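# Remove the arch's curved support without toppling the arch

## Task

Pull the curved wooden centring out from beneath the arch, leaving the arch upright with all of its blocks where they were. Any number of the four arms may be used.

## Robot and tools

Setup: four identical i2rt Big YAM arms, arm1 to arm4. Each has six joints, a two-finger gripper and a wrist camera (arm1_cam_wrist to arm4_cam_wrist). Fixed room cameras are cam_back, cam_front and cam_top. Calibrated feet (base_link, scene frame, metres; each foot faces along its own +x): arm1 x=+0.650 y=-0.006 z=+0.794; arm2 x=+0.000 y=+0.656 z=+0.746; arm3 x=-0.649 y=+0.006 z=+0.801; arm4 x=-0.003 y=-0.653 z=+0.754. So arm1 sits on +x facing -x, arm3 on -x facing +x, arm2 on +y and arm4 on -y, both facing the centre. The table tops beneath the arms are at z=+0.720. Reach is roughly 1.0 m from the joint1 axis.

Frame: one shared scene frame, origin on the floor, +z up, units metres. The hand point lies between the finger pads, about 1 cm short of the tips. The fingers point along the hand's +z and open and close along its y. Printed hand positions may be off, more so at long reach. hand_target is the pose the currently held joint targets would give, and a loaded hand may rest short of it.

Tool move: each arm key (arm1..arm4) is optional, and an arm you omit gets no new command but keeps chasing its old targets. Per arm you may give:
- joints: absolute targets by name. joint1_rad -2.879..2.879 (yaw about the foot, positive counter-clockwise seen from above, 0 = along the foot's facing). joint2_rad 0..3.141 (shoulder, 0 = upper arm back and level, positive raises it and brings it forward). joint3_rad 0..3.019 (elbow, 0 = folded). joint4_rad -1.692..1.57 (hand pitch, positive tips the fingers up). joint5_rad -1.57..1.57 (sideways swing, positive to the arm's right). joint6_rad -2.094..2.094 (roll, positive clockwise seen from behind the hand). gripper_m 0..0.093 (gap between the fingertips in metres).
- min_time_s 0.1..8: the shortest duration for that arm's joint motions.
- target: one list of 7 numbers [x, y, z, qw, qx, qy, qz]. It is an absolute hand pose in the scene frame, in the format the hand line prints. The hand travels in a straight line from its hand_target. When target is given, joints may hold only gripper_m.
- speed: 0.002..0.5 m/s (default 0.25), only allowed with target. Turning is capped at twice this value in rad/s.
All hand paths in one call finish together, paced by the slowest. A path lasts 0.5 to 10 s and stops short if it needs more. Paths do not avoid obstacles or other arms. Hands lag, drift a centimetre or more, and can overshoot speed when the arm is nearly straight.
cameras: a list of names, or ["all"], or []. If you omit it, an empty action returns all cameras and an action returns none. An unknown key or camera makes the call invalid. An out-of-range value makes it refused, and once a call is refused, the later calls in that reply are skipped.

Tool wait: seconds 0..10, plus optional cameras. It commands nothing new. zoom_image: camera plus region [x0,y0,x1,y1] in pixels, origin at the top-left, at most 504 by 504. Only cameras in the newest images can be zoomed. finished_scene: scene = the current scene number. It is final, so make no other call after it in that reply. The arch must stay intact afterwards without the robots holding anything.

Reading results: the move line gives each moved arm as done or its worst status. Arms under "as last shown" were not commanded, and their lines repeat what was printed before. joint_status and hand_status values:
- off_target: the joint stopped short and may still push.
- time_out: the joint keeps a nearby target and keeps pushing. Send it its reported position to relieve this.
- not_followed / "joint command not followed" / "pose unreachable": the self- and arm-collision check withheld the motion, though the gripper still acts.
on_its_own lists uncommanded behaviour, and "held at" there is a target, not a reading. Done tolerances: joints 1-6 ±0.045, 0.14, 0.09, 0.055, 0.03, 0.035 rad, gripper ±0.003 m. Joint velocities are in rad/s (gripper m/s), and "within noise" means the arm is still. Torques follow joint order in N m, positive toward increasing angle, include gravity, are offset and noisy, and joints 3 and 4 wrap at ±28.

Gripper: pads hold about 50-64 N each. Gripping a rigid part reads up to 0.005 m under its width (some units read up to 0.002 m over). Closed on nothing it reads 0.000-0.003. Full force starts about 0.005 m below the first-touch reading. To release, command well above the reading.

Cautions: arms keep pushing on contact and can push hard. Sustained pushing, stretched poses or carried loads heat the motors. MOTOR HOT appears at 85 °C, and at 100 °C the arm goes limp for 30-60 s (OVER-TEMPERATURE FAULT, keys say limit_stop_at_motor_heat; resend the targets afterwards). Avoid any hard press between robots, including a gripper closing on another robot's fingers. The collision check can react late and ignores fingers, housings and wrist cameras. Don't knock the arch, drop the support, release it while it moves, or push anything off the work area. The scene keeps running while you deliberate, holding your last command, and occasional disturbances may shove loose objects. Camera calibrations are approximate, with room cameras off by a few millimetres and degrees.

Each tool is called after "Call:" as name([rows], argument=value, ...), one row to a line, values as JSON.

## Session

Call:
move()

Scene clock: 0.00 s.
Joint torques (N m): no reading
Motor temperatures (°C): arm1=[38 34 37 30 33 32 34] | arm2=[37 32 31 34 36 30 31] | arm3=[30 39 35 33 32 33 37] | arm4=[33 33 32 36 36 28 38]
Heat: arm1: hottest joint1_rad 38 °C; arm2: hottest joint1_rad 37 °C; arm3: hottest joint2_rad 39 °C; arm4: hottest gripper 38 °C.
Joint velocities: within noise
arm1.joint_positions: joint1_rad=-0.338 joint2_rad=+0.579 joint3_rad=+1.357 joint4_rad=-1.551 joint5_rad=-0.092 joint6_rad=+0.681 gripper_m=+0.09396
arm1.joint_status: not commanded
arm1.hand: x=+0.4682 y=+0.0429 z=+1.2854 quat_wxyz=(+0.101, +0.807, -0.442, -0.380) (m; scene frame)
arm1.hand_target: x=+0.4697 y=+0.0423 z=+1.2939 quat_wxyz=(+0.102, +0.803, -0.439, -0.390) (m; scene frame)
arm1.hand_status: not commanded
arm2.joint_positions: joint1_rad=-0.491 joint2_rad=+0.571 joint3_rad=+1.396 joint4_rad=-1.145 joint5_rad=+0.158 joint6_rad=+0.378 gripper_m=+0.09396
arm2.joint_status: not commanded
arm2.hand: x=-0.1424 y=+0.4717 z=+1.3418 quat_wxyz=(-0.330, -0.780, -0.216, +0.486) (m; scene frame)
arm2.hand_target: x=-0.1404 y=+0.4751 z=+1.3501 quat_wxyz=(-0.336, -0.774, -0.213, +0.492) (m; scene frame)
arm2.hand_status: not commanded
arm3.joint_positions: joint1_rad=-0.617 joint2_rad=+0.648 joint3_rad=+1.424 joint4_rad=-1.441 joint5_rad=-0.053 joint6_rad=+0.679 gripper_m=+0.09396
arm3.joint_status: not commanded
arm3.hand: x=-0.4492 y=-0.1083 z=+1.3285 quat_wxyz=(-0.435, -0.518, -0.735, -0.041) (m; scene frame)
arm3.hand_target: x=-0.4509 y=-0.1071 z=+1.3401 quat_wxyz=(-0.447, -0.514, -0.731, -0.042) (m; scene frame)
arm3.hand_status: not commanded
arm4.joint_positions: joint1_rad=-0.377 joint2_rad=+0.615 joint3_rad=+1.493 joint4_rad=-1.274 joint5_rad=+0.157 joint6_rad=-0.616 gripper_m=+0.09396
arm4.joint_status: not commanded
arm4.hand: x=+0.0978 y=-0.4603 z=+1.3602 quat_wxyz=(-0.554, +0.623, -0.545, -0.090) (m; scene frame)
arm4.hand_target: x=+0.0963 y=-0.4637 z=+1.3683 quat_wxyz=(-0.562, +0.618, -0.542, -0.093) (m; scene frame)
arm4.hand_status: not commanded
pictures: arm1_cam_wrist, arm2_cam_wrist, arm3_cam_wrist, arm4_cam_wrist, cam_back, cam_front, cam_top

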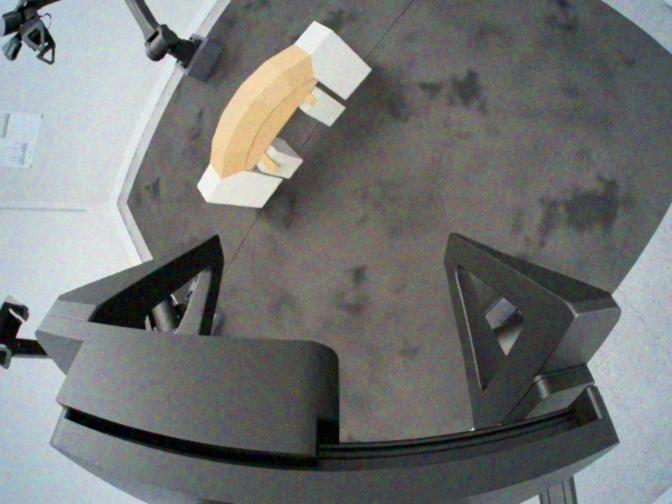

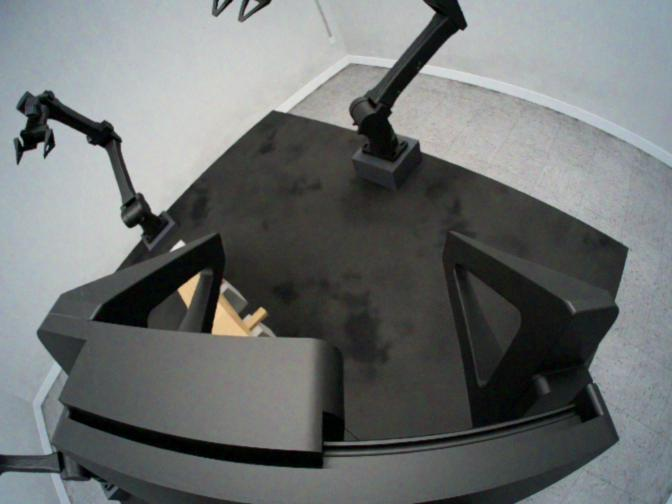

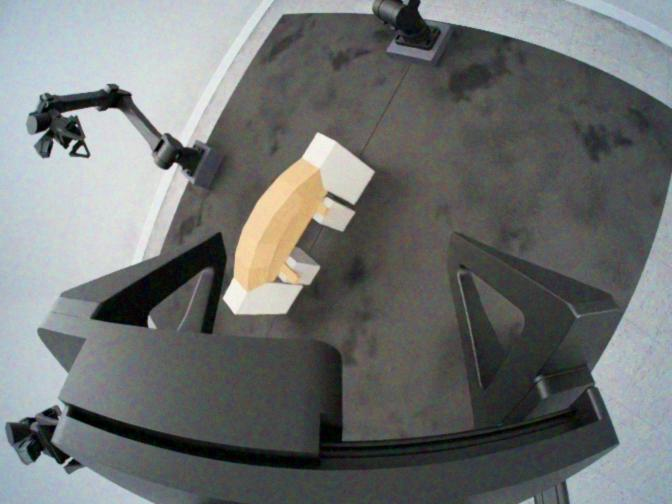

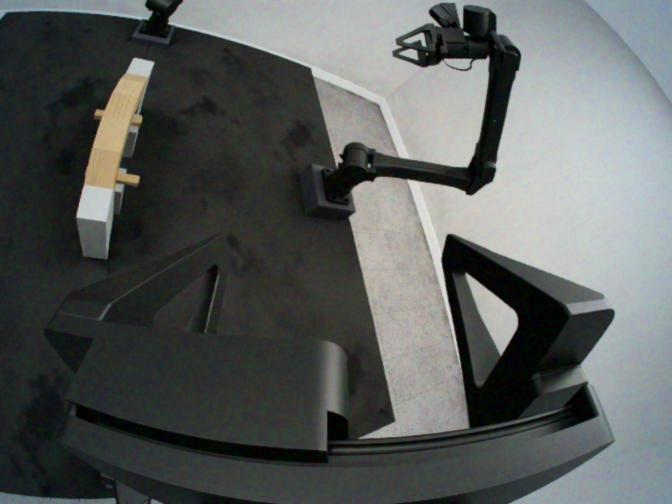

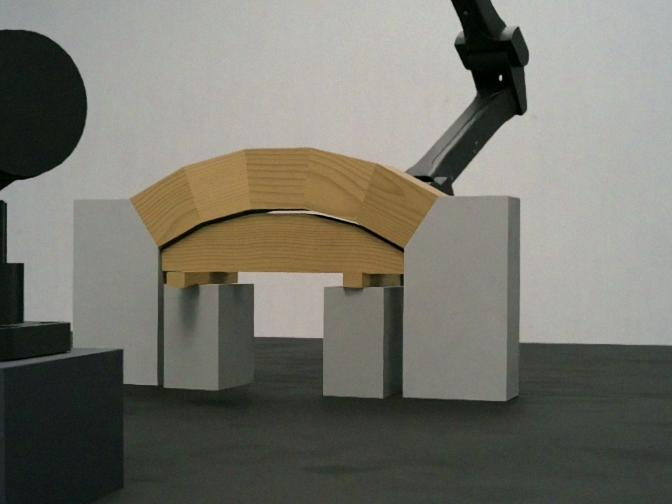

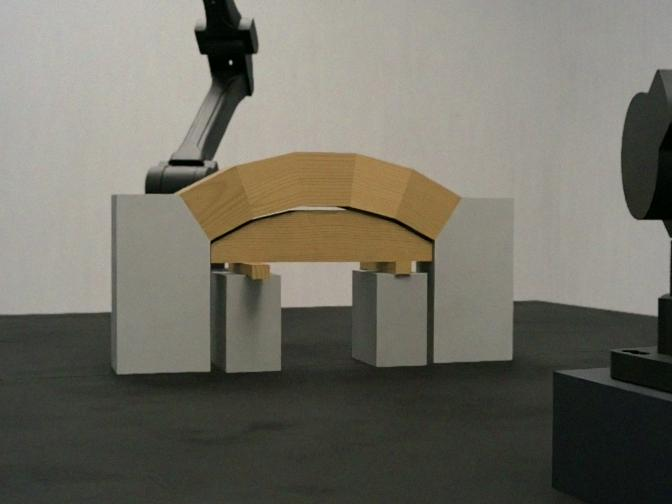

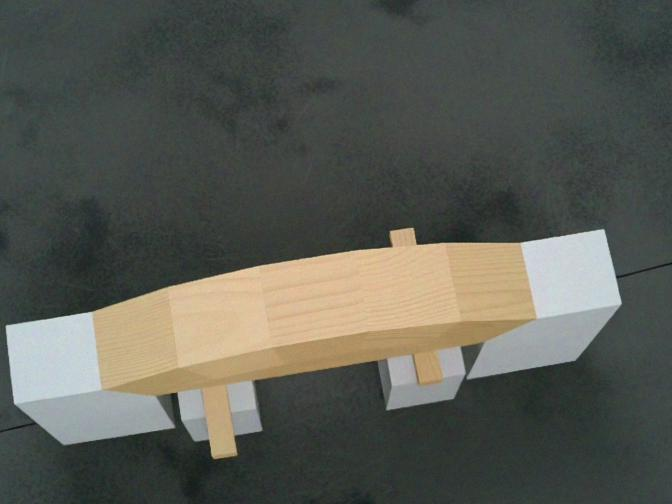

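Call:
zoom_image(camera="cam_back", region=[120, 130, 480, 400])

Call:
zoom_image(camera="cam_front", region=[170, 130, 500, 380])

Call:
zoom_image(camera="cam_top", region=[150, 220, 500, 470])

Scaled by 1.400 from the camera's 672x504 image, which has a finer 960x720 frame.

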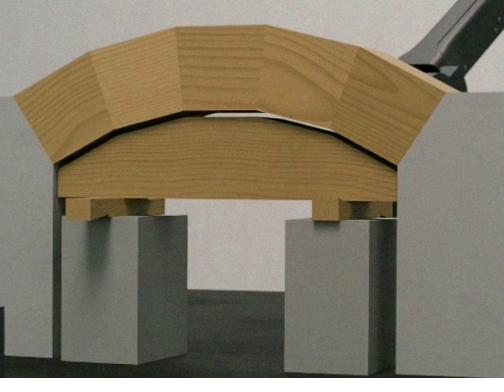

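Scaled by 1.527 from the camera's 672x504 image, which has a finer 960x720 frame.

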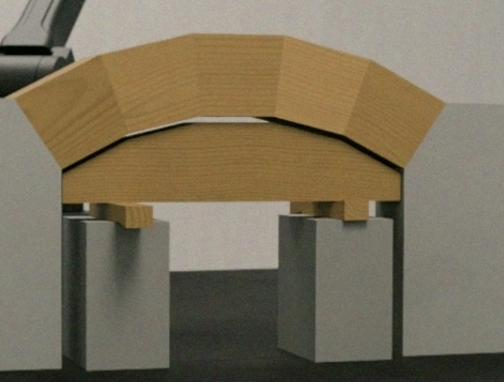

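Scaled by 1.440 from the camera's 672x504 image, which has a finer 960x720 frame.

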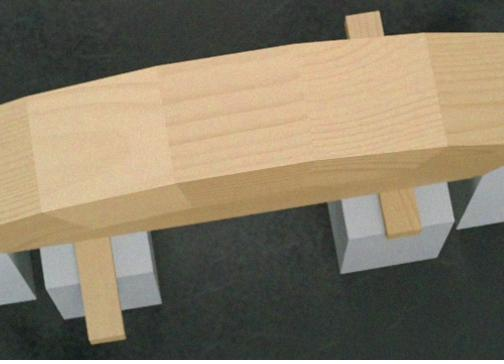

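Call:
move(arm3={"target":[-0.20,0.108,0.87,0.7061,0.0379,0.7061,-0.0379],"speed":0.2}, arm1={"target":[0.23,-0.110,0.87,0.0379,-0.7061,0.0379,0.7061],"speed":0.2}, cameras=["arm1_cam_wrist","arm3_cam_wrist","cam_top"])

Scene clock: 9.70 s.
Joint torques (N m): arm1=[-0.97 -6.95 1.74 3.41 -0.11 -0.25] | arm2=[1.14 3.78 9.48 2.44 0.1 -0.01] | arm3=[-0.44 -8.88 2.95 2.15 -0.02 -0.05] | arm4=[-0.79 4.78 8.32 2.29 0.06 0.1]
Motor temperatures (°C): arm1=[38 34 38 30 33 32 34] | arm2=[36 32 32 34 36 29 31] | arm3=[30 39 38 33 32 33 37] | arm4=[33 33 33 36 36 28 38]
Heat: arm1: hottest joint1_rad 38 °C; arm2: hottest joint1_rad 36 °C; arm3: hottest joint2_rad 39 °C; arm4: hottest gripper 38 °C.
move: arm1 done; arm3 done
Joint velocities: within noise
arm1.joint_positions: joint1_rad=+0.492 joint2_rad=+1.902 joint3_rad=+0.302 joint4_rad=+1.562 joint5_rad=+0.572 joint6_rad=+0.032 gripper_m=+0.09396
arm1.joint_status: not commanded
arm1.hand: x=+0.2346 y=-0.1106 z=+0.8712 quat_wxyz=(-0.036, +0.716, -0.039, -0.696) (m; scene frame)
arm1.hand_target: x=+0.2300 y=-0.1101 z=+0.8702 quat_wxyz=(-0.038, +0.711, -0.039, -0.701) (m; scene frame)
arm1.hand_status: done (0.005 m and 1.6 deg from the pose sent, 0.503 m and 63.4 deg at the start; a joint's target at an end of its range on 25 of 124 steps)
arm2, arm4: as last shown
arm3.joint_positions: joint1_rad=+0.377 joint2_rad=+1.929 joint3_rad=+0.368 joint4_rad=+1.536 joint5_rad=+0.526 joint6_rad=+0.023 gripper_m=+0.09396
arm3.joint_status: not commanded
arm3.hand: x=-0.2047 y=+0.1060 z=+0.8704 quat_wxyz=(-0.696, -0.041, -0.716, +0.038) (m; scene frame)
arm3.hand_target: x=-0.2000 y=+0.1080 z=+0.8702 quat_wxyz=(-0.701, -0.039, -0.711, +0.038) (m; scene frame)
arm3.hand_status: done (0.005 m and 1.7 deg from the pose sent, 0.565 m and 64.8 deg at the start; a joint's target at an end of its range on 28 of 124 steps)
pictures: arm1_cam_wrist, arm3_cam_wrist, cam_top
camera_calibration:
arm1_cam_wrist: T_world_to_cam=[[0.119248, 0.992861, -0.00248629, 0.0827812], [0.598476, -0.0738781, -0.797727, 0.549549], [-0.792216, 0.0936397, -0.603014, 0.849292], [0, 0, 0, 1]] pos_world=[0.334059, -0.121118, 0.950731]
arm3_cam_wrist: T_world_to_cam=[[-0.0975649, -0.995201, -0.0074393, 0.0928476], [-0.628724, 0.0674282, -0.7747, 0.540342], [0.771484, -0.0709062, -0.632285, 0.843598], [0, 0, 0, 1]] pos_world=[-0.302038, 0.115784, 0.952688]

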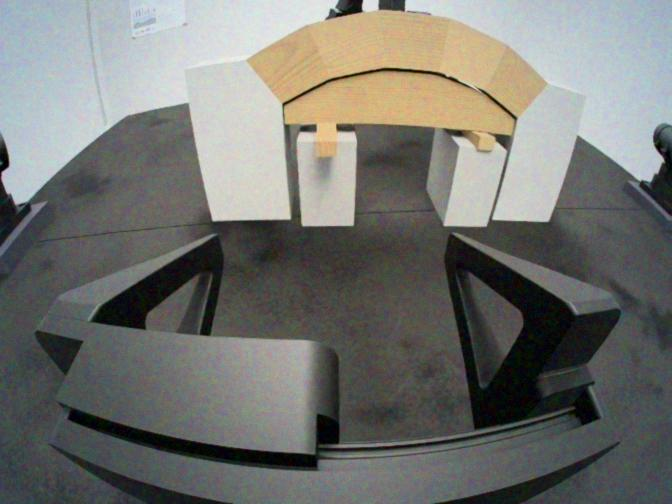

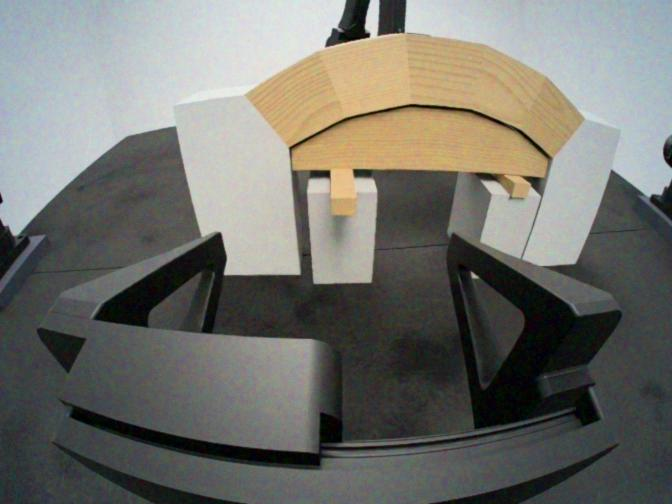

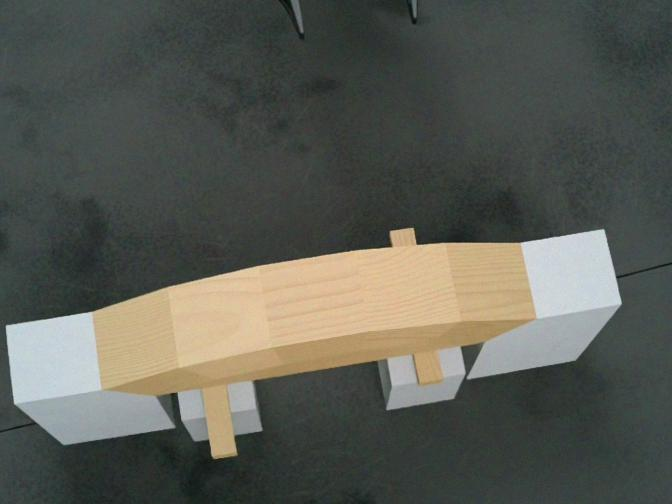

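Call:
move(arm3={"target":[-0.15,0.0935,0.83,0.7061,0.0379,0.7061,-0.0379],"speed":0.12,"joints":{"gripper_m":0.06}}, arm1={"target":[0.13,-0.104,0.83,0.0379,-0.7061,0.0379,0.7061],"speed":0.12,"joints":{"gripper_m":0.06}}, cameras=["arm1_cam_wrist","arm3_cam_wrist","cam_top","cam_back","cam_front"])

Scene clock: 13.53 s.
Joint torques (N m): arm1=[-1.32 -10.29 2.5 1.52 -0.1 -0.21] | arm2=[1.2 3.66 9.51 2.45 0.1 -0.02] | arm3=[-0.73 -10.87 2.91 2.24 -0.02 0.03] | arm4=[-1.44 5.07 8.29 2.35 0.07 0.1]
Motor temperatures (°C): arm1=[38 34 38 30 32 32 34] | arm2=[36 32 32 34 35 29 30] | arm3=[30 39 38 33 32 33 37] | arm4=[33 33 33 36 36 28 38]
Heat: arm1: hottest joint1_rad 38 °C; arm2: hottest joint1_rad 36 °C; arm3: hottest joint2_rad 39 °C; arm4: hottest gripper 38 °C.
move: arm1 off_target; arm3 off_target
Joint velocities: within noise
arm1.joint_positions: joint1_rad=+0.363 joint2_rad=+2.093 joint3_rad=+0.569 joint4_rad=+1.544 joint5_rad=+0.434 joint6_rad=+0.022 gripper_m=+0.06011
arm1.joint_status: all done
arm1.hand: x=+0.1361 y=-0.1093 z=+0.8434 quat_wxyz=(-0.026, +0.698, -0.041, -0.715) (m; scene frame)
arm1.hand_target: x=+0.1306 y=-0.1040 z=+0.8302 quat_wxyz=(-0.038, +0.706, -0.038, -0.706) (m; scene frame)
arm1.hand_status: off_target (0.016 m and 2.0 deg from the pose sent, 0.113 m and 1.6 deg at the start)
arm2, arm4: as last shown
arm3.joint_positions: joint1_rad=+0.289 joint2_rad=+2.086 joint3_rad=+0.509 joint4_rad=+1.536 joint5_rad=+0.432 joint6_rad=+0.022 gripper_m=+0.06009
arm3.joint_status: all done
arm3.hand: x=-0.1547 y=+0.0963 z=+0.8315 quat_wxyz=(-0.690, -0.037, -0.722, +0.037) (m; scene frame)
arm3.hand_target: x=-0.1499 y=+0.0936 z=+0.8303 quat_wxyz=(-0.695, -0.040, -0.717, +0.039) (m; scene frame)
arm3.hand_status: off_target (0.006 m and 2.6 deg from the pose sent, 0.069 m and 1.7 deg at the start; a joint's target at an end of its range on 46 of 46 steps)
pictures: arm1_cam_wrist, arm3_cam_wrist, cam_back, cam_front, cam_top
camera_calibration:
arm1_cam_wrist: T_world_to_cam=[[0.108822, 0.99381, -0.0223504, 0.111582], [0.556438, -0.0795305, -0.827074, 0.61626], [-0.823732, 0.0775674, -0.561648, 0.722018], [0, 0, 0, 1]] pos_world=[0.239697, -0.117885, 0.917707]
arm3_cam_wrist: T_world_to_cam=[[-0.0913083, -0.995818, -0.0029279, 0.0851276], [-0.641273, 0.0610483, -0.764881, 0.532818], [0.761861, -0.0679623, -0.644165, 0.787858], [0, 0, 0, 1]] pos_world=[-0.250784, 0.105789, 0.915302]

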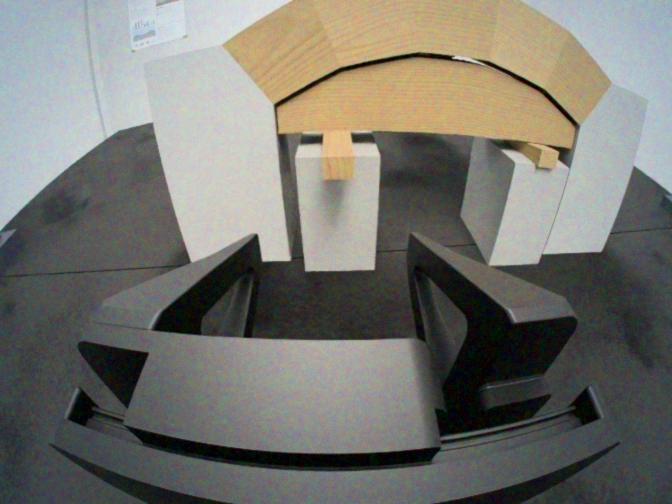

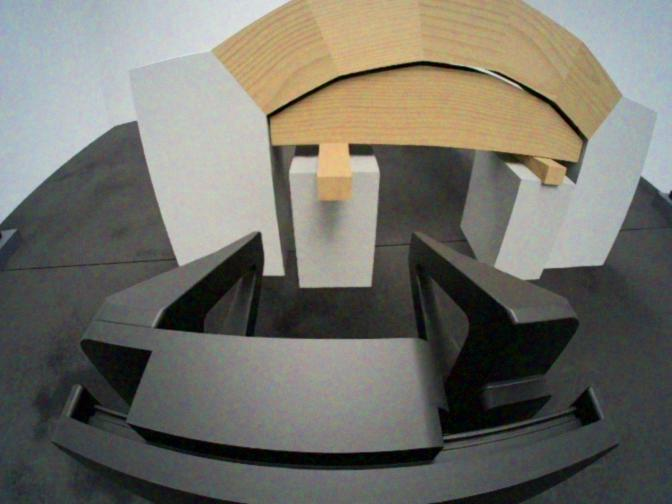

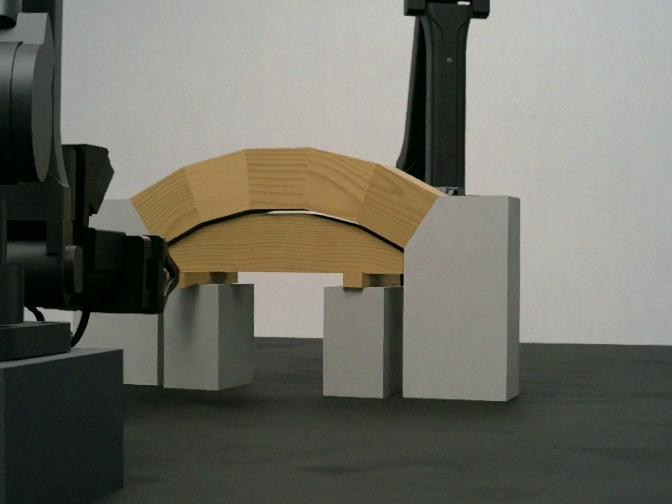

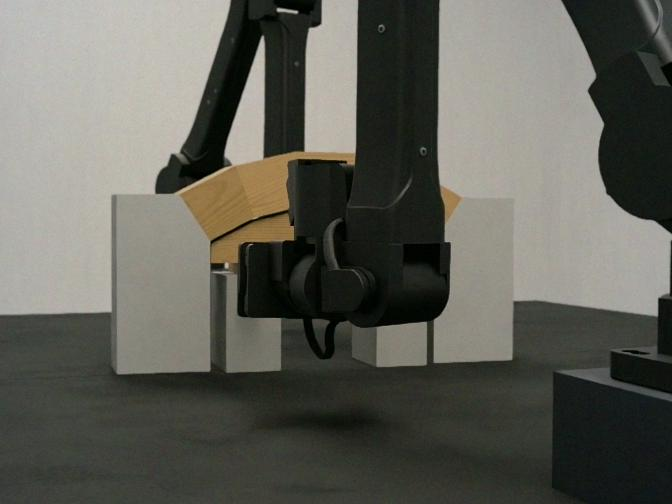

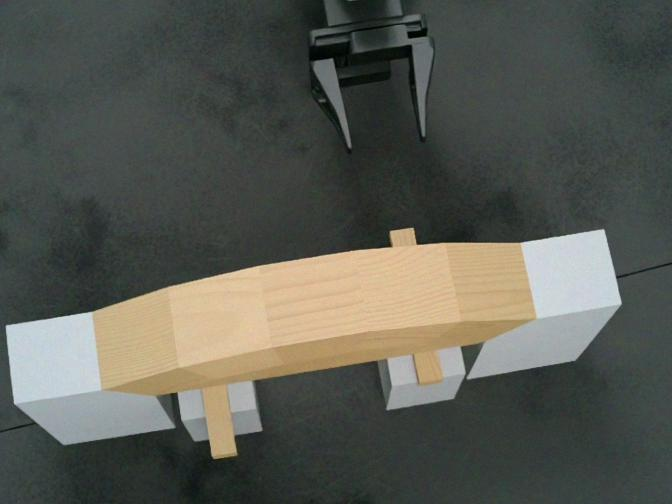

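Call:
move(arm3={"target":[-0.115,0.09,0.829,0.7061,0.0379,0.7061,-0.0379],"speed":0.08}, arm1={"target":[0.065,-0.097,0.838,0.0379,-0.7061,0.0379,0.7061],"speed":0.08}, cameras=["arm1_cam_wrist","arm3_cam_wrist","cam_top","cam_back"])

Call:
zoom_image(camera="cam_back", region=[120, 200, 320, 350])

Call:
zoom_image(camera="arm1_cam_wrist", region=[200, 50, 500, 300])

Call:
zoom_image(camera="arm3_cam_wrist", region=[200, 50, 500, 300])

Scene clock: 17.43 s.
Joint torques (N m): arm1=[-1.49 -12.16 4.16 1.62 -0.1 -0.22] | arm2=[1.38 3.72 9.52 2.43 0.11 -0.02] | arm3=[-0.97 -11.81 3.59 1.21 -0.02 -0.05] | arm4=[-1.38 4.25 8.25 2.33 0.04 0.07]
Motor temperatures (°C): arm1=[38 34 38 30 32 32 34] | arm2=[36 32 33 34 35 29 30] | arm3=[30 40 37 33 32 33 37] | arm4=[33 33 33 36 36 28 38]
Heat: arm1: hottest joint1_rad 38 °C; arm2: hottest joint1_rad 36 °C; arm3: hottest joint2_rad 40 °C; arm4: hottest gripper 38 °C.
move: arm1 off_target; arm3 done
Joint velocities: within noise
arm1.joint_positions: joint1_rad=+0.299 joint2_rad=+2.093 joint3_rad=+0.721 joint4_rad=+1.384 joint5_rad=+0.370 joint6_rad=+0.021 gripper_m=+0.06011
arm1.joint_status: not commanded
arm1.hand: x=+0.0738 y=-0.1028 z=+0.8489 quat_wxyz=(-0.028, +0.700, -0.040, -0.712) (m; scene frame)
arm1.hand_target: x=+0.0657 y=-0.0969 z=+0.8381 quat_wxyz=(-0.038, +0.706, -0.038, -0.706) (m; scene frame)
arm1.hand_status: off_target (0.015 m and 1.5 deg from the pose sent, 0.072 m and 2.0 deg at the start)
arm2, arm4: as last shown
arm3.joint_positions: joint1_rad=+0.250 joint2_rad=+2.119 joint3_rad=+0.598 joint4_rad=+1.536 joint5_rad=+0.389 joint6_rad=+0.016 gripper_m=+0.06009
arm3.joint_status: not commanded
arm3.hand: x=-0.1205 y=+0.0935 z=+0.8368 quat_wxyz=(-0.709, -0.040, -0.703, +0.031) (m; scene frame)
arm3.hand_target: x=-0.1153 y=+0.0901 z=+0.8291 quat_wxyz=(-0.706, -0.038, -0.706, +0.038) (m; scene frame)
arm3.hand_status: done (0.010 m and 1.0 deg from the pose sent, 0.040 m and 2.5 deg at the start)
pictures: arm1_cam_wrist, arm3_cam_wrist, cam_back, cam_top
camera_calibration:
arm1_cam_wrist: T_world_to_cam=[[0.10913, 0.993879, -0.017171, 0.107577], [0.562843, -0.0760214, -0.82306, 0.65253], [-0.819328, 0.0801564, -0.567694, 0.678366], [0, 0, 0, 1]] pos_world=[0.176793, -0.111687, 0.924023]
arm3_cam_wrist: T_world_to_cam=[[-0.0862123, -0.996104, -0.0185492, 0.0990903], [-0.599912, 0.0667687, -0.797275, 0.590542], [0.795407, -0.057607, -0.603331, 0.733906], [0, 0, 0, 1]] pos_world=[-0.220938, 0.101553, 0.91545]

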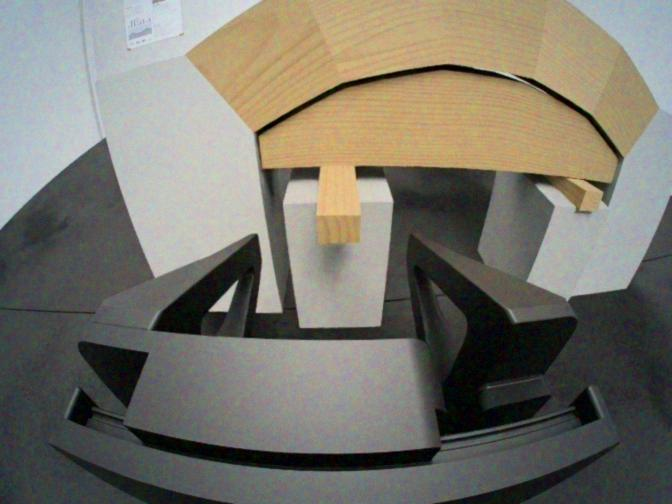

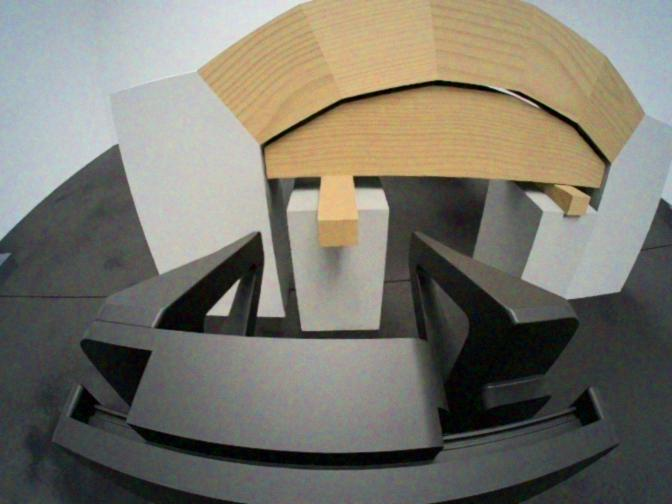

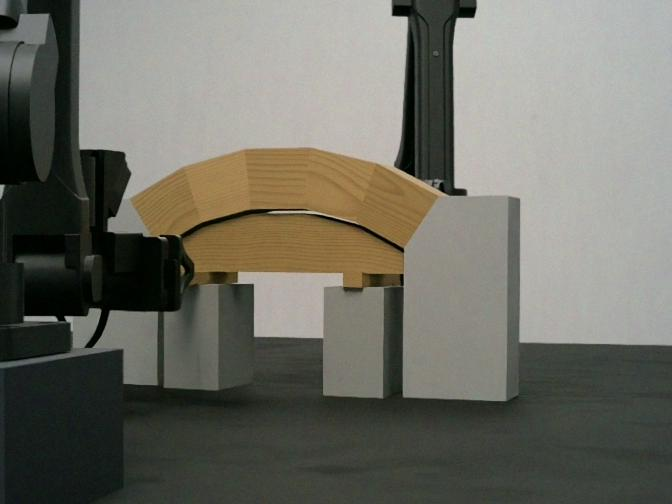

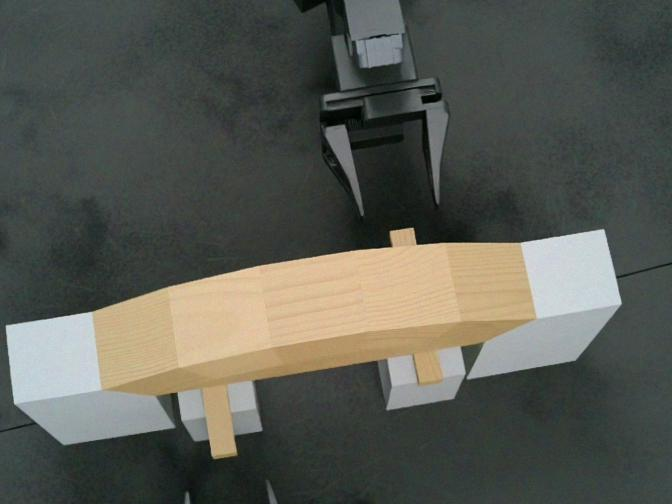

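Scaled by 2.520 from the camera's 672x504 image, which has a finer 960x720 frame.

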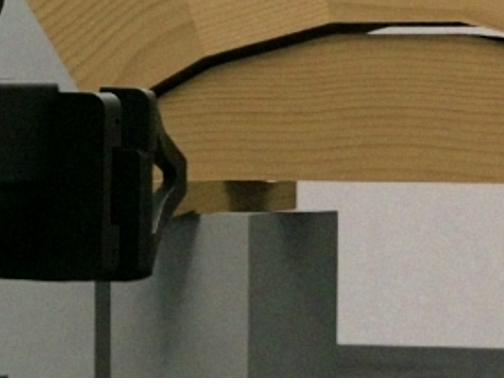

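Scaled by 1.680 from the camera's 672x504 image, which has a finer 960x720 frame.

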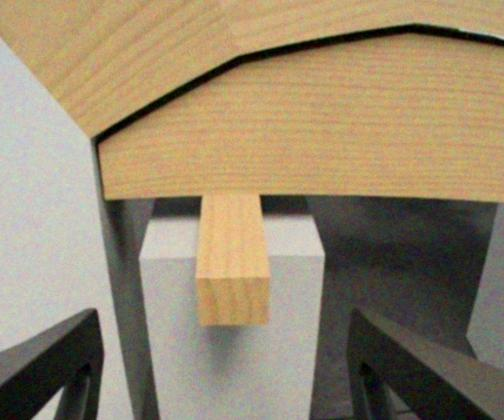

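Scaled by 1.680 from the camera's 672x504 image, which has a finer 960x720 frame.

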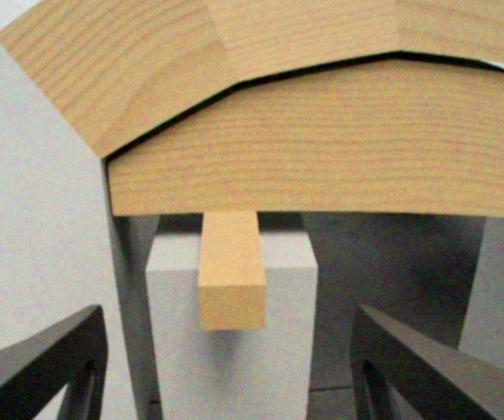

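Call:
move(arm3={"target":[-0.083,0.0865,0.822,0.7061,0.0379,0.7061,-0.0379],"speed":0.06}, arm1={"target":[0.021,-0.092,0.833,0.0379,-0.7061,0.0379,0.7061],"speed":0.06}, cameras=["arm1_cam_wrist","arm3_cam_wrist","cam_top","cam_back"])

Call:
zoom_image(camera="cam_top", region=[150, 200, 500, 500])

Call:
zoom_image(camera="arm1_cam_wrist", region=[200, 50, 500, 300])

Call:
zoom_image(camera="arm3_cam_wrist", region=[200, 50, 500, 300])

Scene clock: 19.33 s.
Joint torques (N m): arm1=[-1.55 -13.57 5.18 1.65 -0.11 -0.22] | arm2=[1.2 3.78 9.42 2.45 0.1 -0.01] | arm3=[-1.03 -12.51 4.38 0.91 -0.02 -0.03] | arm4=[-0.97 4.72 8.27 2.4 0.07 0.07]
Motor temperatures (°C): arm1=[38 34 38 30 32 32 34] | arm2=[36 32 33 34 35 29 30] | arm3=[30 40 37 33 32 33 37] | arm4=[33 33 33 36 36 28 38]
Heat: arm1: hottest joint1_rad 38 °C; arm2: hottest joint1_rad 36 °C; arm3: hottest joint2_rad 40 °C; arm4: hottest gripper 38 °C.
move: arm1 off_target; arm3 off_target
Joint velocities: within noise
arm1.joint_positions: joint1_rad=+0.265 joint2_rad=+2.132 joint3_rad=+0.839 joint4_rad=+1.308 joint5_rad=+0.336 joint6_rad=+0.021 gripper_m=+0.06011
arm1.joint_status: not commanded
arm1.hand: x=+0.0309 y=-0.0987 z=+0.8469 quat_wxyz=(-0.028, +0.699, -0.040, -0.713) (m; scene frame)
arm1.hand_target: x=+0.0220 y=-0.0918 z=+0.8331 quat_wxyz=(-0.038, +0.706, -0.038, -0.706) (m; scene frame)
arm1.hand_status: off_target (0.018 m and 1.6 deg from the pose sent, 0.056 m and 1.5 deg at the start)
arm2, arm4: as last shown
arm3.joint_positions: joint1_rad=+0.220 joint2_rad=+2.149 joint3_rad=+0.682 joint4_rad=+1.487 joint5_rad=+0.359 joint6_rad=+0.016 gripper_m=+0.06009
arm3.joint_status: not commanded
arm3.hand: x=-0.0895 y=+0.0900 z=+0.8314 quat_wxyz=(-0.711, -0.041, -0.702, +0.030) (m; scene frame)
arm3.hand_target: x=-0.0835 y=+0.0863 z=+0.8221 quat_wxyz=(-0.706, -0.038, -0.706, +0.038) (m; scene frame)
arm3.hand_status: off_target (0.012 m and 1.2 deg from the pose sent, 0.041 m and 1.0 deg at the start)
pictures: arm1_cam_wrist, arm3_cam_wrist, cam_back, cam_top
camera_calibration:
arm1_cam_wrist: T_world_to_cam=[[0.109064, 0.993879, -0.017575, 0.108404], [0.560891, -0.0761274, -0.824382, 0.676453], [-0.820674, 0.0800526, -0.565761, 0.640124], [0, 0, 0, 1]] pos_world=[0.134094, -0.107487, 0.921717]
arm3_cam_wrist: T_world_to_cam=[[-0.0865144, -0.996057, -0.0196538, 0.0990808], [-0.596285, 0.0675753, -0.799923, 0.607497], [0.798097, -0.0574856, -0.59978, 0.703004], [0, 0, 0, 1]] pos_world=[-0.190252, 0.0980509, 0.909546]

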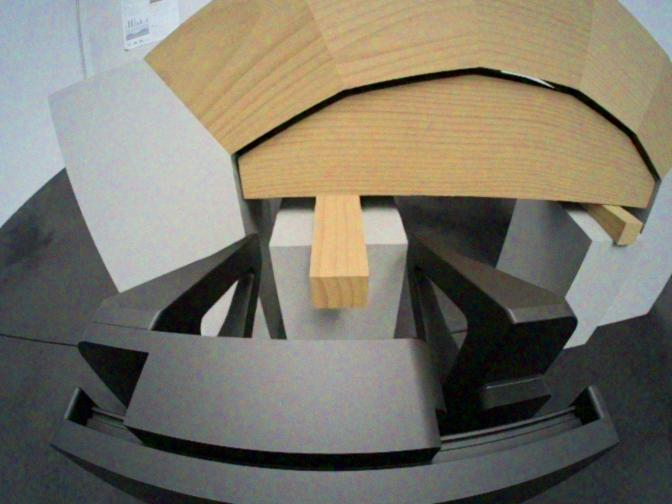

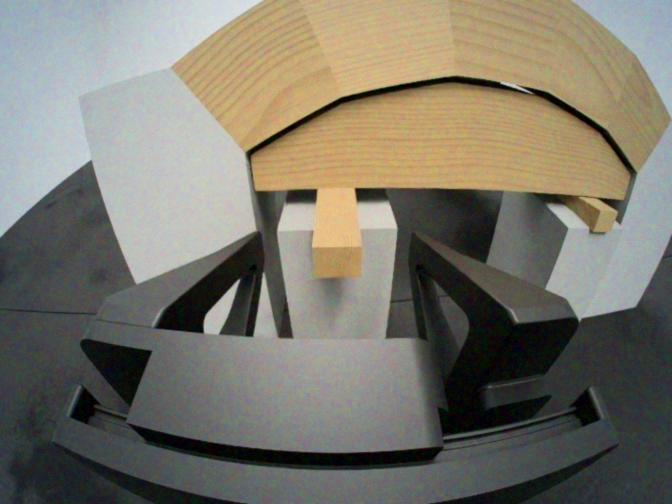

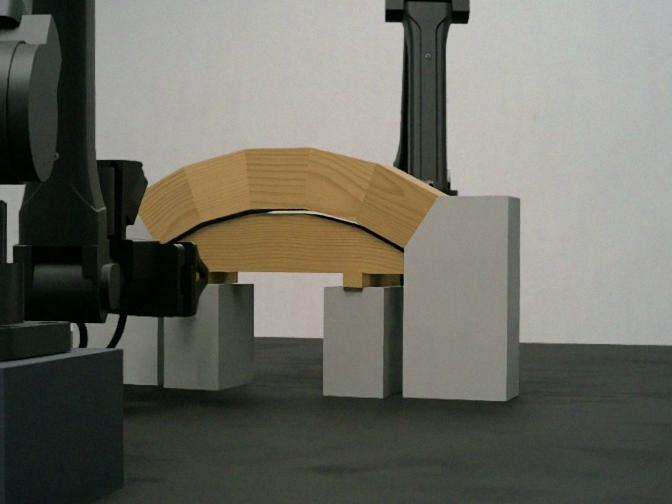

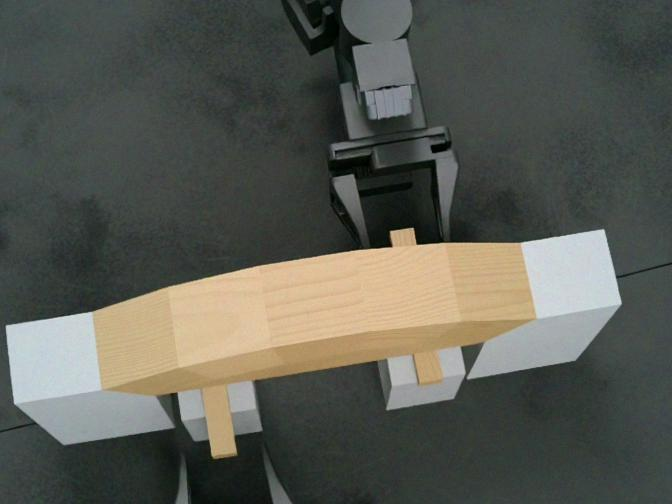

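Scaled by 1.440 from the camera's 672x504 image, which has a finer 960x720 frame.

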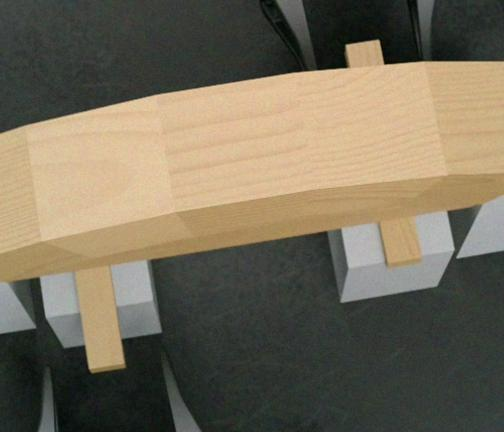

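Scaled by 1.680 from the camera's 672x504 image, which has a finer 960x720 frame.

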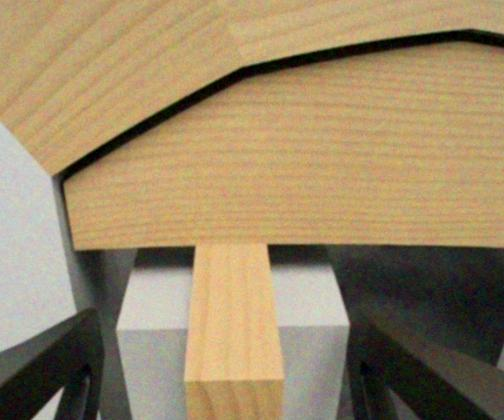

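Scaled by 1.680 from the camera's 672x504 image, which has a finer 960x720 frame.

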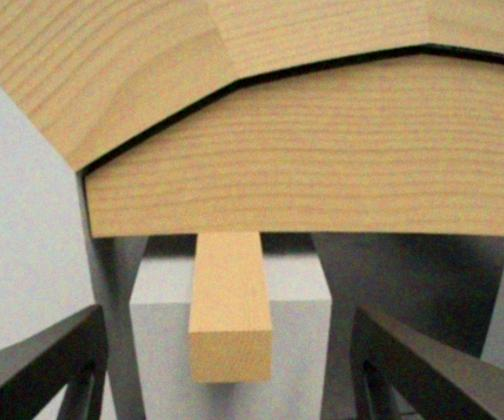

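Call:
move(arm3={"target":[-0.065,0.0845,0.817,0.7061,0.0379,0.7061,-0.0379],"speed":0.06,"joints":{"gripper_m":0.035}}, arm1={"joints":{"gripper_m":0.03}}, cameras=["arm1_cam_wrist","arm3_cam_wrist","cam_top"])

Call:
zoom_image(camera="cam_top", region=[150, 200, 500, 500])

Scene clock: 20.87 s.
Joint torques (N m): arm1=[-1.61 -13.04 5.03 1.63 -0.12 -0.21] | arm2=[1.14 3.72 9.5 2.44 0.1 -0.03] | arm3=[-1.03 -13.27 4.79 0.92 -0.03 -0.03] | arm4=[-1.61 4.6 8.25 2.29 0.06 0.08]
Motor temperatures (°C): arm1=[38 34 38 30 32 32 34] | arm2=[36 32 33 34 35 29 30] | arm3=[30 40 37 33 32 33 37] | arm4=[33 33 33 36 35 28 38]
Heat: arm1: hottest joint1_rad 38 °C; arm2: hottest joint1_rad 36 °C; arm3: hottest joint2_rad 40 °C; arm4: hottest gripper 38 °C.
move: arm1 done; arm3 off_target
Joint velocities: within noise
arm1.joint_positions: joint1_rad=+0.265 joint2_rad=+2.132 joint3_rad=+0.839 joint4_rad=+1.308 joint5_rad=+0.336 joint6_rad=+0.021 gripper_m=+0.03011
arm1.joint_status: all done
arm1.hand: x=+0.0308 y=-0.0987 z=+0.8468 quat_wxyz=(-0.028, +0.699, -0.040, -0.713) (m; scene frame)
arm1.hand_target: x=+0.0220 y=-0.0918 z=+0.8331 quat_wxyz=(-0.038, +0.706, -0.038, -0.706) (m; scene frame)
arm1.hand_status: not commanded
arm2, arm4: as last shown
arm3.joint_positions: joint1_rad=+0.205 joint2_rad=+2.171 joint3_rad=+0.732 joint4_rad=+1.458 joint5_rad=+0.344 joint6_rad=+0.015 gripper_m=+0.03509
arm3.joint_status: all done
arm3.hand: x=-0.0719 y=+0.0882 z=+0.8264 quat_wxyz=(-0.710, -0.040, -0.702, +0.031) (m; scene frame)
arm3.hand_target: x=-0.0654 y=+0.0845 z=+0.8172 quat_wxyz=(-0.706, -0.038, -0.706, +0.038) (m; scene frame)
arm3.hand_status: off_target (0.012 m and 1.1 deg from the pose sent, 0.029 m and 1.2 deg at the start)
pictures: arm1_cam_wrist, arm3_cam_wrist, cam_top
camera_calibration:
arm1_cam_wrist: T_world_to_cam=[[0.109061, 0.993886, -0.0172023, 0.10817], [0.560956, -0.075823, -0.824366, 0.676428], [-0.82063, 0.0802565, -0.565796, 0.640041], [0, 0, 0, 1]] pos_world=[0.133994, -0.107587, 0.921617]
arm3_cam_wrist: T_world_to_cam=[[-0.0865275, -0.996073, -0.0187338, 0.0979836], [-0.596838, 0.0668845, -0.79957, 0.61384], [0.797683, -0.0580037, -0.600281, 0.686352], [0, 0, 0, 1]] pos_world=[-0.17265, 0.0963534, 0.904647]

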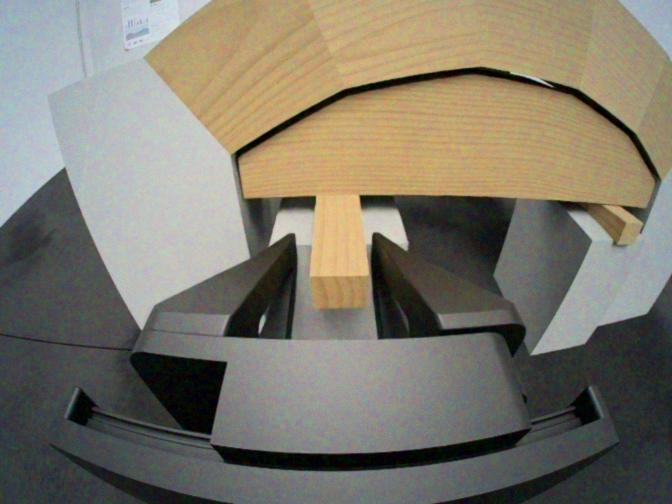

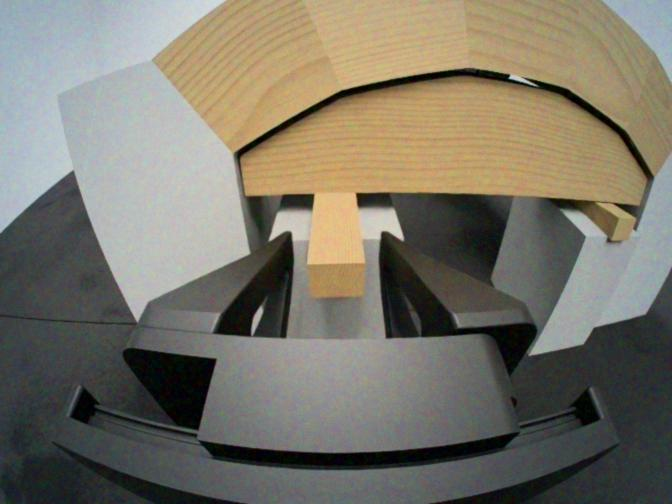

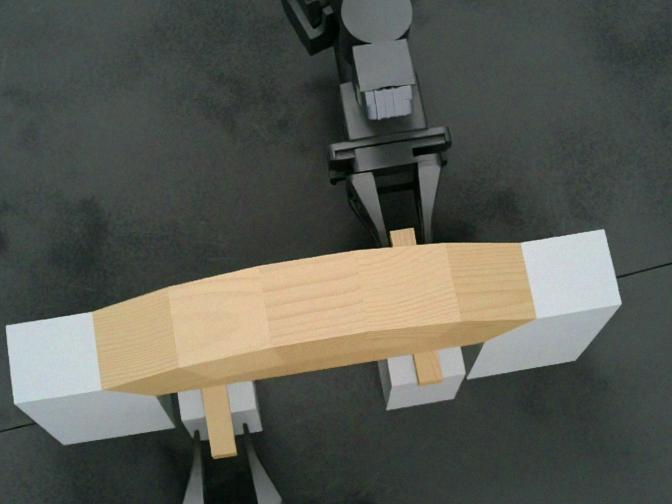

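Scaled by 1.440 from the camera's 672x504 image, which has a finer 960x720 frame.

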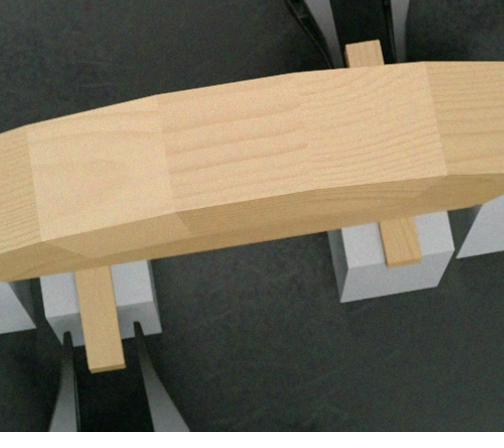

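Call:
move(arm3={"target":[-0.072,0.085,0.817,0.7061,0.0379,0.7061,-0.0379],"speed":0.06})

Call:
move(arm3={"joints":{"gripper_m":0.012}}, arm1={"joints":{"gripper_m":0.012}}, cameras=["arm1_cam_wrist","arm3_cam_wrist","cam_top"])

Scene clock: 22.17 s.
Joint torques (N m): arm1=[-1.61 -13.04 5.07 1.62 -0.12 -0.22] | arm2=[1.38 3.72 9.5 2.45 0.09 -0.03] | arm3=[-0.44 -13.51 3.21 1.52 0.2 -0.03] | arm4=[-0.79 4.54 8.35 2.3 0.04 0.07]
Motor temperatures (°C): arm1=[38 34 38 30 32 31 33] | arm2=[36 32 33 34 35 29 30] | arm3=[30 40 37 33 32 32 37] | arm4=[33 33 33 36 35 28 38]
Heat: arm1: hottest joint1_rad 38 °C; arm2: hottest joint1_rad 36 °C; arm3: hottest joint2_rad 40 °C; arm4: hottest gripper 38 °C.
move: arm3 done
Joint velocities: within noise
arm1, arm2, arm4: as last shown
arm3.joint_positions: joint1_rad=+0.205 joint2_rad=+2.171 joint3_rad=+0.732 joint4_rad=+1.458 joint5_rad=+0.344 joint6_rad=+0.015 gripper_m=+0.03509
arm3.joint_status: not commanded
arm3.hand: x=-0.0719 y=+0.0882 z=+0.8264 quat_wxyz=(-0.710, -0.040, -0.702, +0.031) (m; scene frame)
arm3.hand_target: x=-0.0722 y=+0.0850 z=+0.8171 quat_wxyz=(-0.706, -0.038, -0.706, +0.038) (m; scene frame)
arm3.hand_status: done (0.010 m and 1.1 deg from the pose sent, 0.010 m and 1.1 deg at the start)
pictures: none

Scene clock: 22.70 s.
Joint torques (N m): arm1=[-1.61 -13.04 5.04 1.63 -0.13 -0.13] | arm2=[1.14 3.66 9.5 2.45 0.1 -0.01] | arm3=[-0.56 -13.39 3.19 1.54 0.19 -0.03] | arm4=[-1.26 4.72 8.25 2.25 0.04 0.08]
Motor temperatures (°C): arm1=[38 34 38 30 32 31 34] | arm2=[36 32 33 34 35 29 30] | arm3=[30 40 37 33 32 32 37] | arm4=[33 33 34 36 35 28 38]
Heat: arm1: hottest joint1_rad 38 °C; arm2: hottest joint1_rad 36 °C; arm3: hottest joint2_rad 40 °C; arm4: hottest gripper 38 °C.
move: arm1 off_target; arm3 off_target
Joint velocities: within noise
arm1.joint_positions: joint1_rad=+0.264 joint2_rad=+2.132 joint3_rad=+0.839 joint4_rad=+1.308 joint5_rad=+0.336 joint6_rad=+0.018 gripper_m=+0.01759
arm1.joint_status: gripper_m off_target (ended at +0.01762, target +0.01200)
arm1.hand: x=+0.0307 y=-0.0982 z=+0.8468 quat_wxyz=(-0.029, +0.699, -0.039, -0.713) (m; scene frame)
arm1.hand_target: x=+0.0220 y=-0.0917 z=+0.8331 quat_wxyz=(-0.038, +0.706, -0.038, -0.706) (m; scene frame)
arm1.hand_status: not commanded
arm2, arm4: as last shown
arm3.joint_positions: joint1_rad=+0.205 joint2_rad=+2.171 joint3_rad=+0.732 joint4_rad=+1.458 joint5_rad=+0.344 joint6_rad=+0.013 gripper_m=+0.01770
arm3.joint_status: gripper_m off_target (ended at +0.01772, target +0.01200)
arm3.hand: x=-0.0719 y=+0.0882 z=+0.8264 quat_wxyz=(-0.710, -0.040, -0.702, +0.032) (m; scene frame)
arm3.hand_target: x=-0.0722 y=+0.0850 z=+0.8171 quat_wxyz=(-0.706, -0.038, -0.706, +0.038) (m; scene frame)
arm3.hand_status: not commanded
pictures: arm1_cam_wrist, arm3_cam_wrist, cam_top
camera_calibration:
arm1_cam_wrist: T_world_to_cam=[[0.109906, 0.993841, -0.0141897, 0.105093], [0.561103, -0.073822, -0.824447, 0.67685], [-0.820417, 0.0826499, -0.565761, 0.640195], [0, 0, 0, 1]] pos_world=[0.133893, -0.107391, 0.921716]
arm3_cam_wrist: T_world_to_cam=[[-0.0865524, -0.996111, -0.016498, 0.0961748], [-0.597032, 0.0651191, -0.79957, 0.614026], [0.797535, -0.0593549, -0.600346, 0.686448], [0, 0, 0, 1]] pos_world=[-0.172549, 0.09656, 0.90465]

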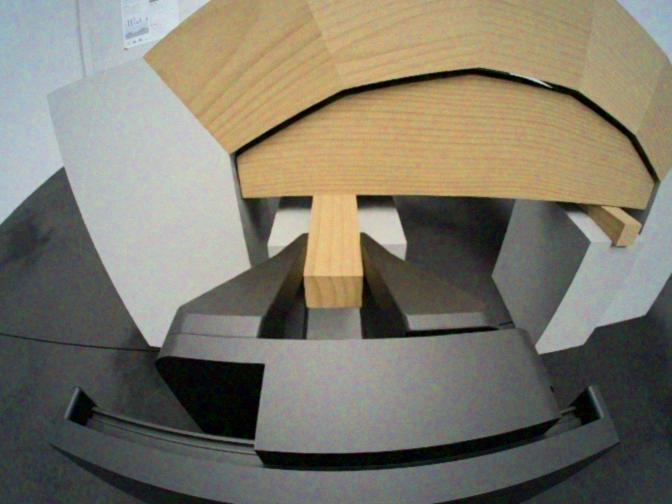

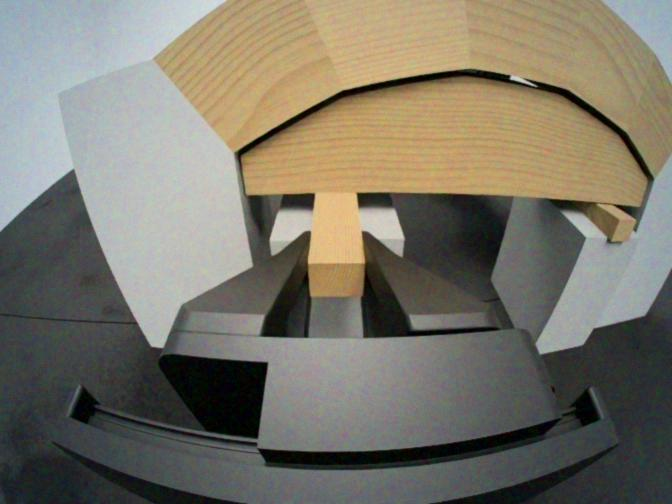

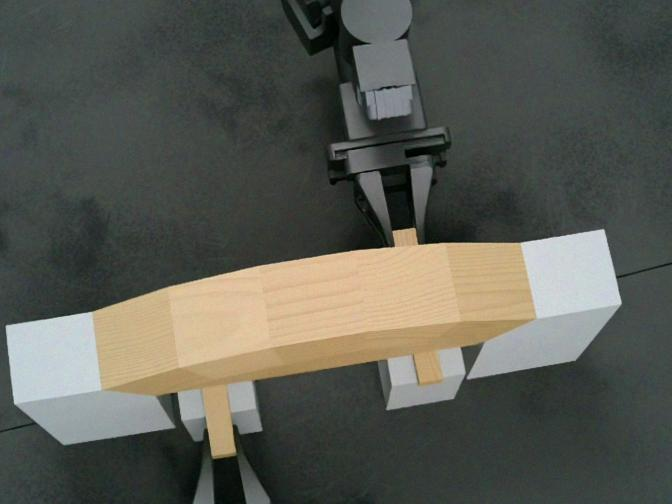

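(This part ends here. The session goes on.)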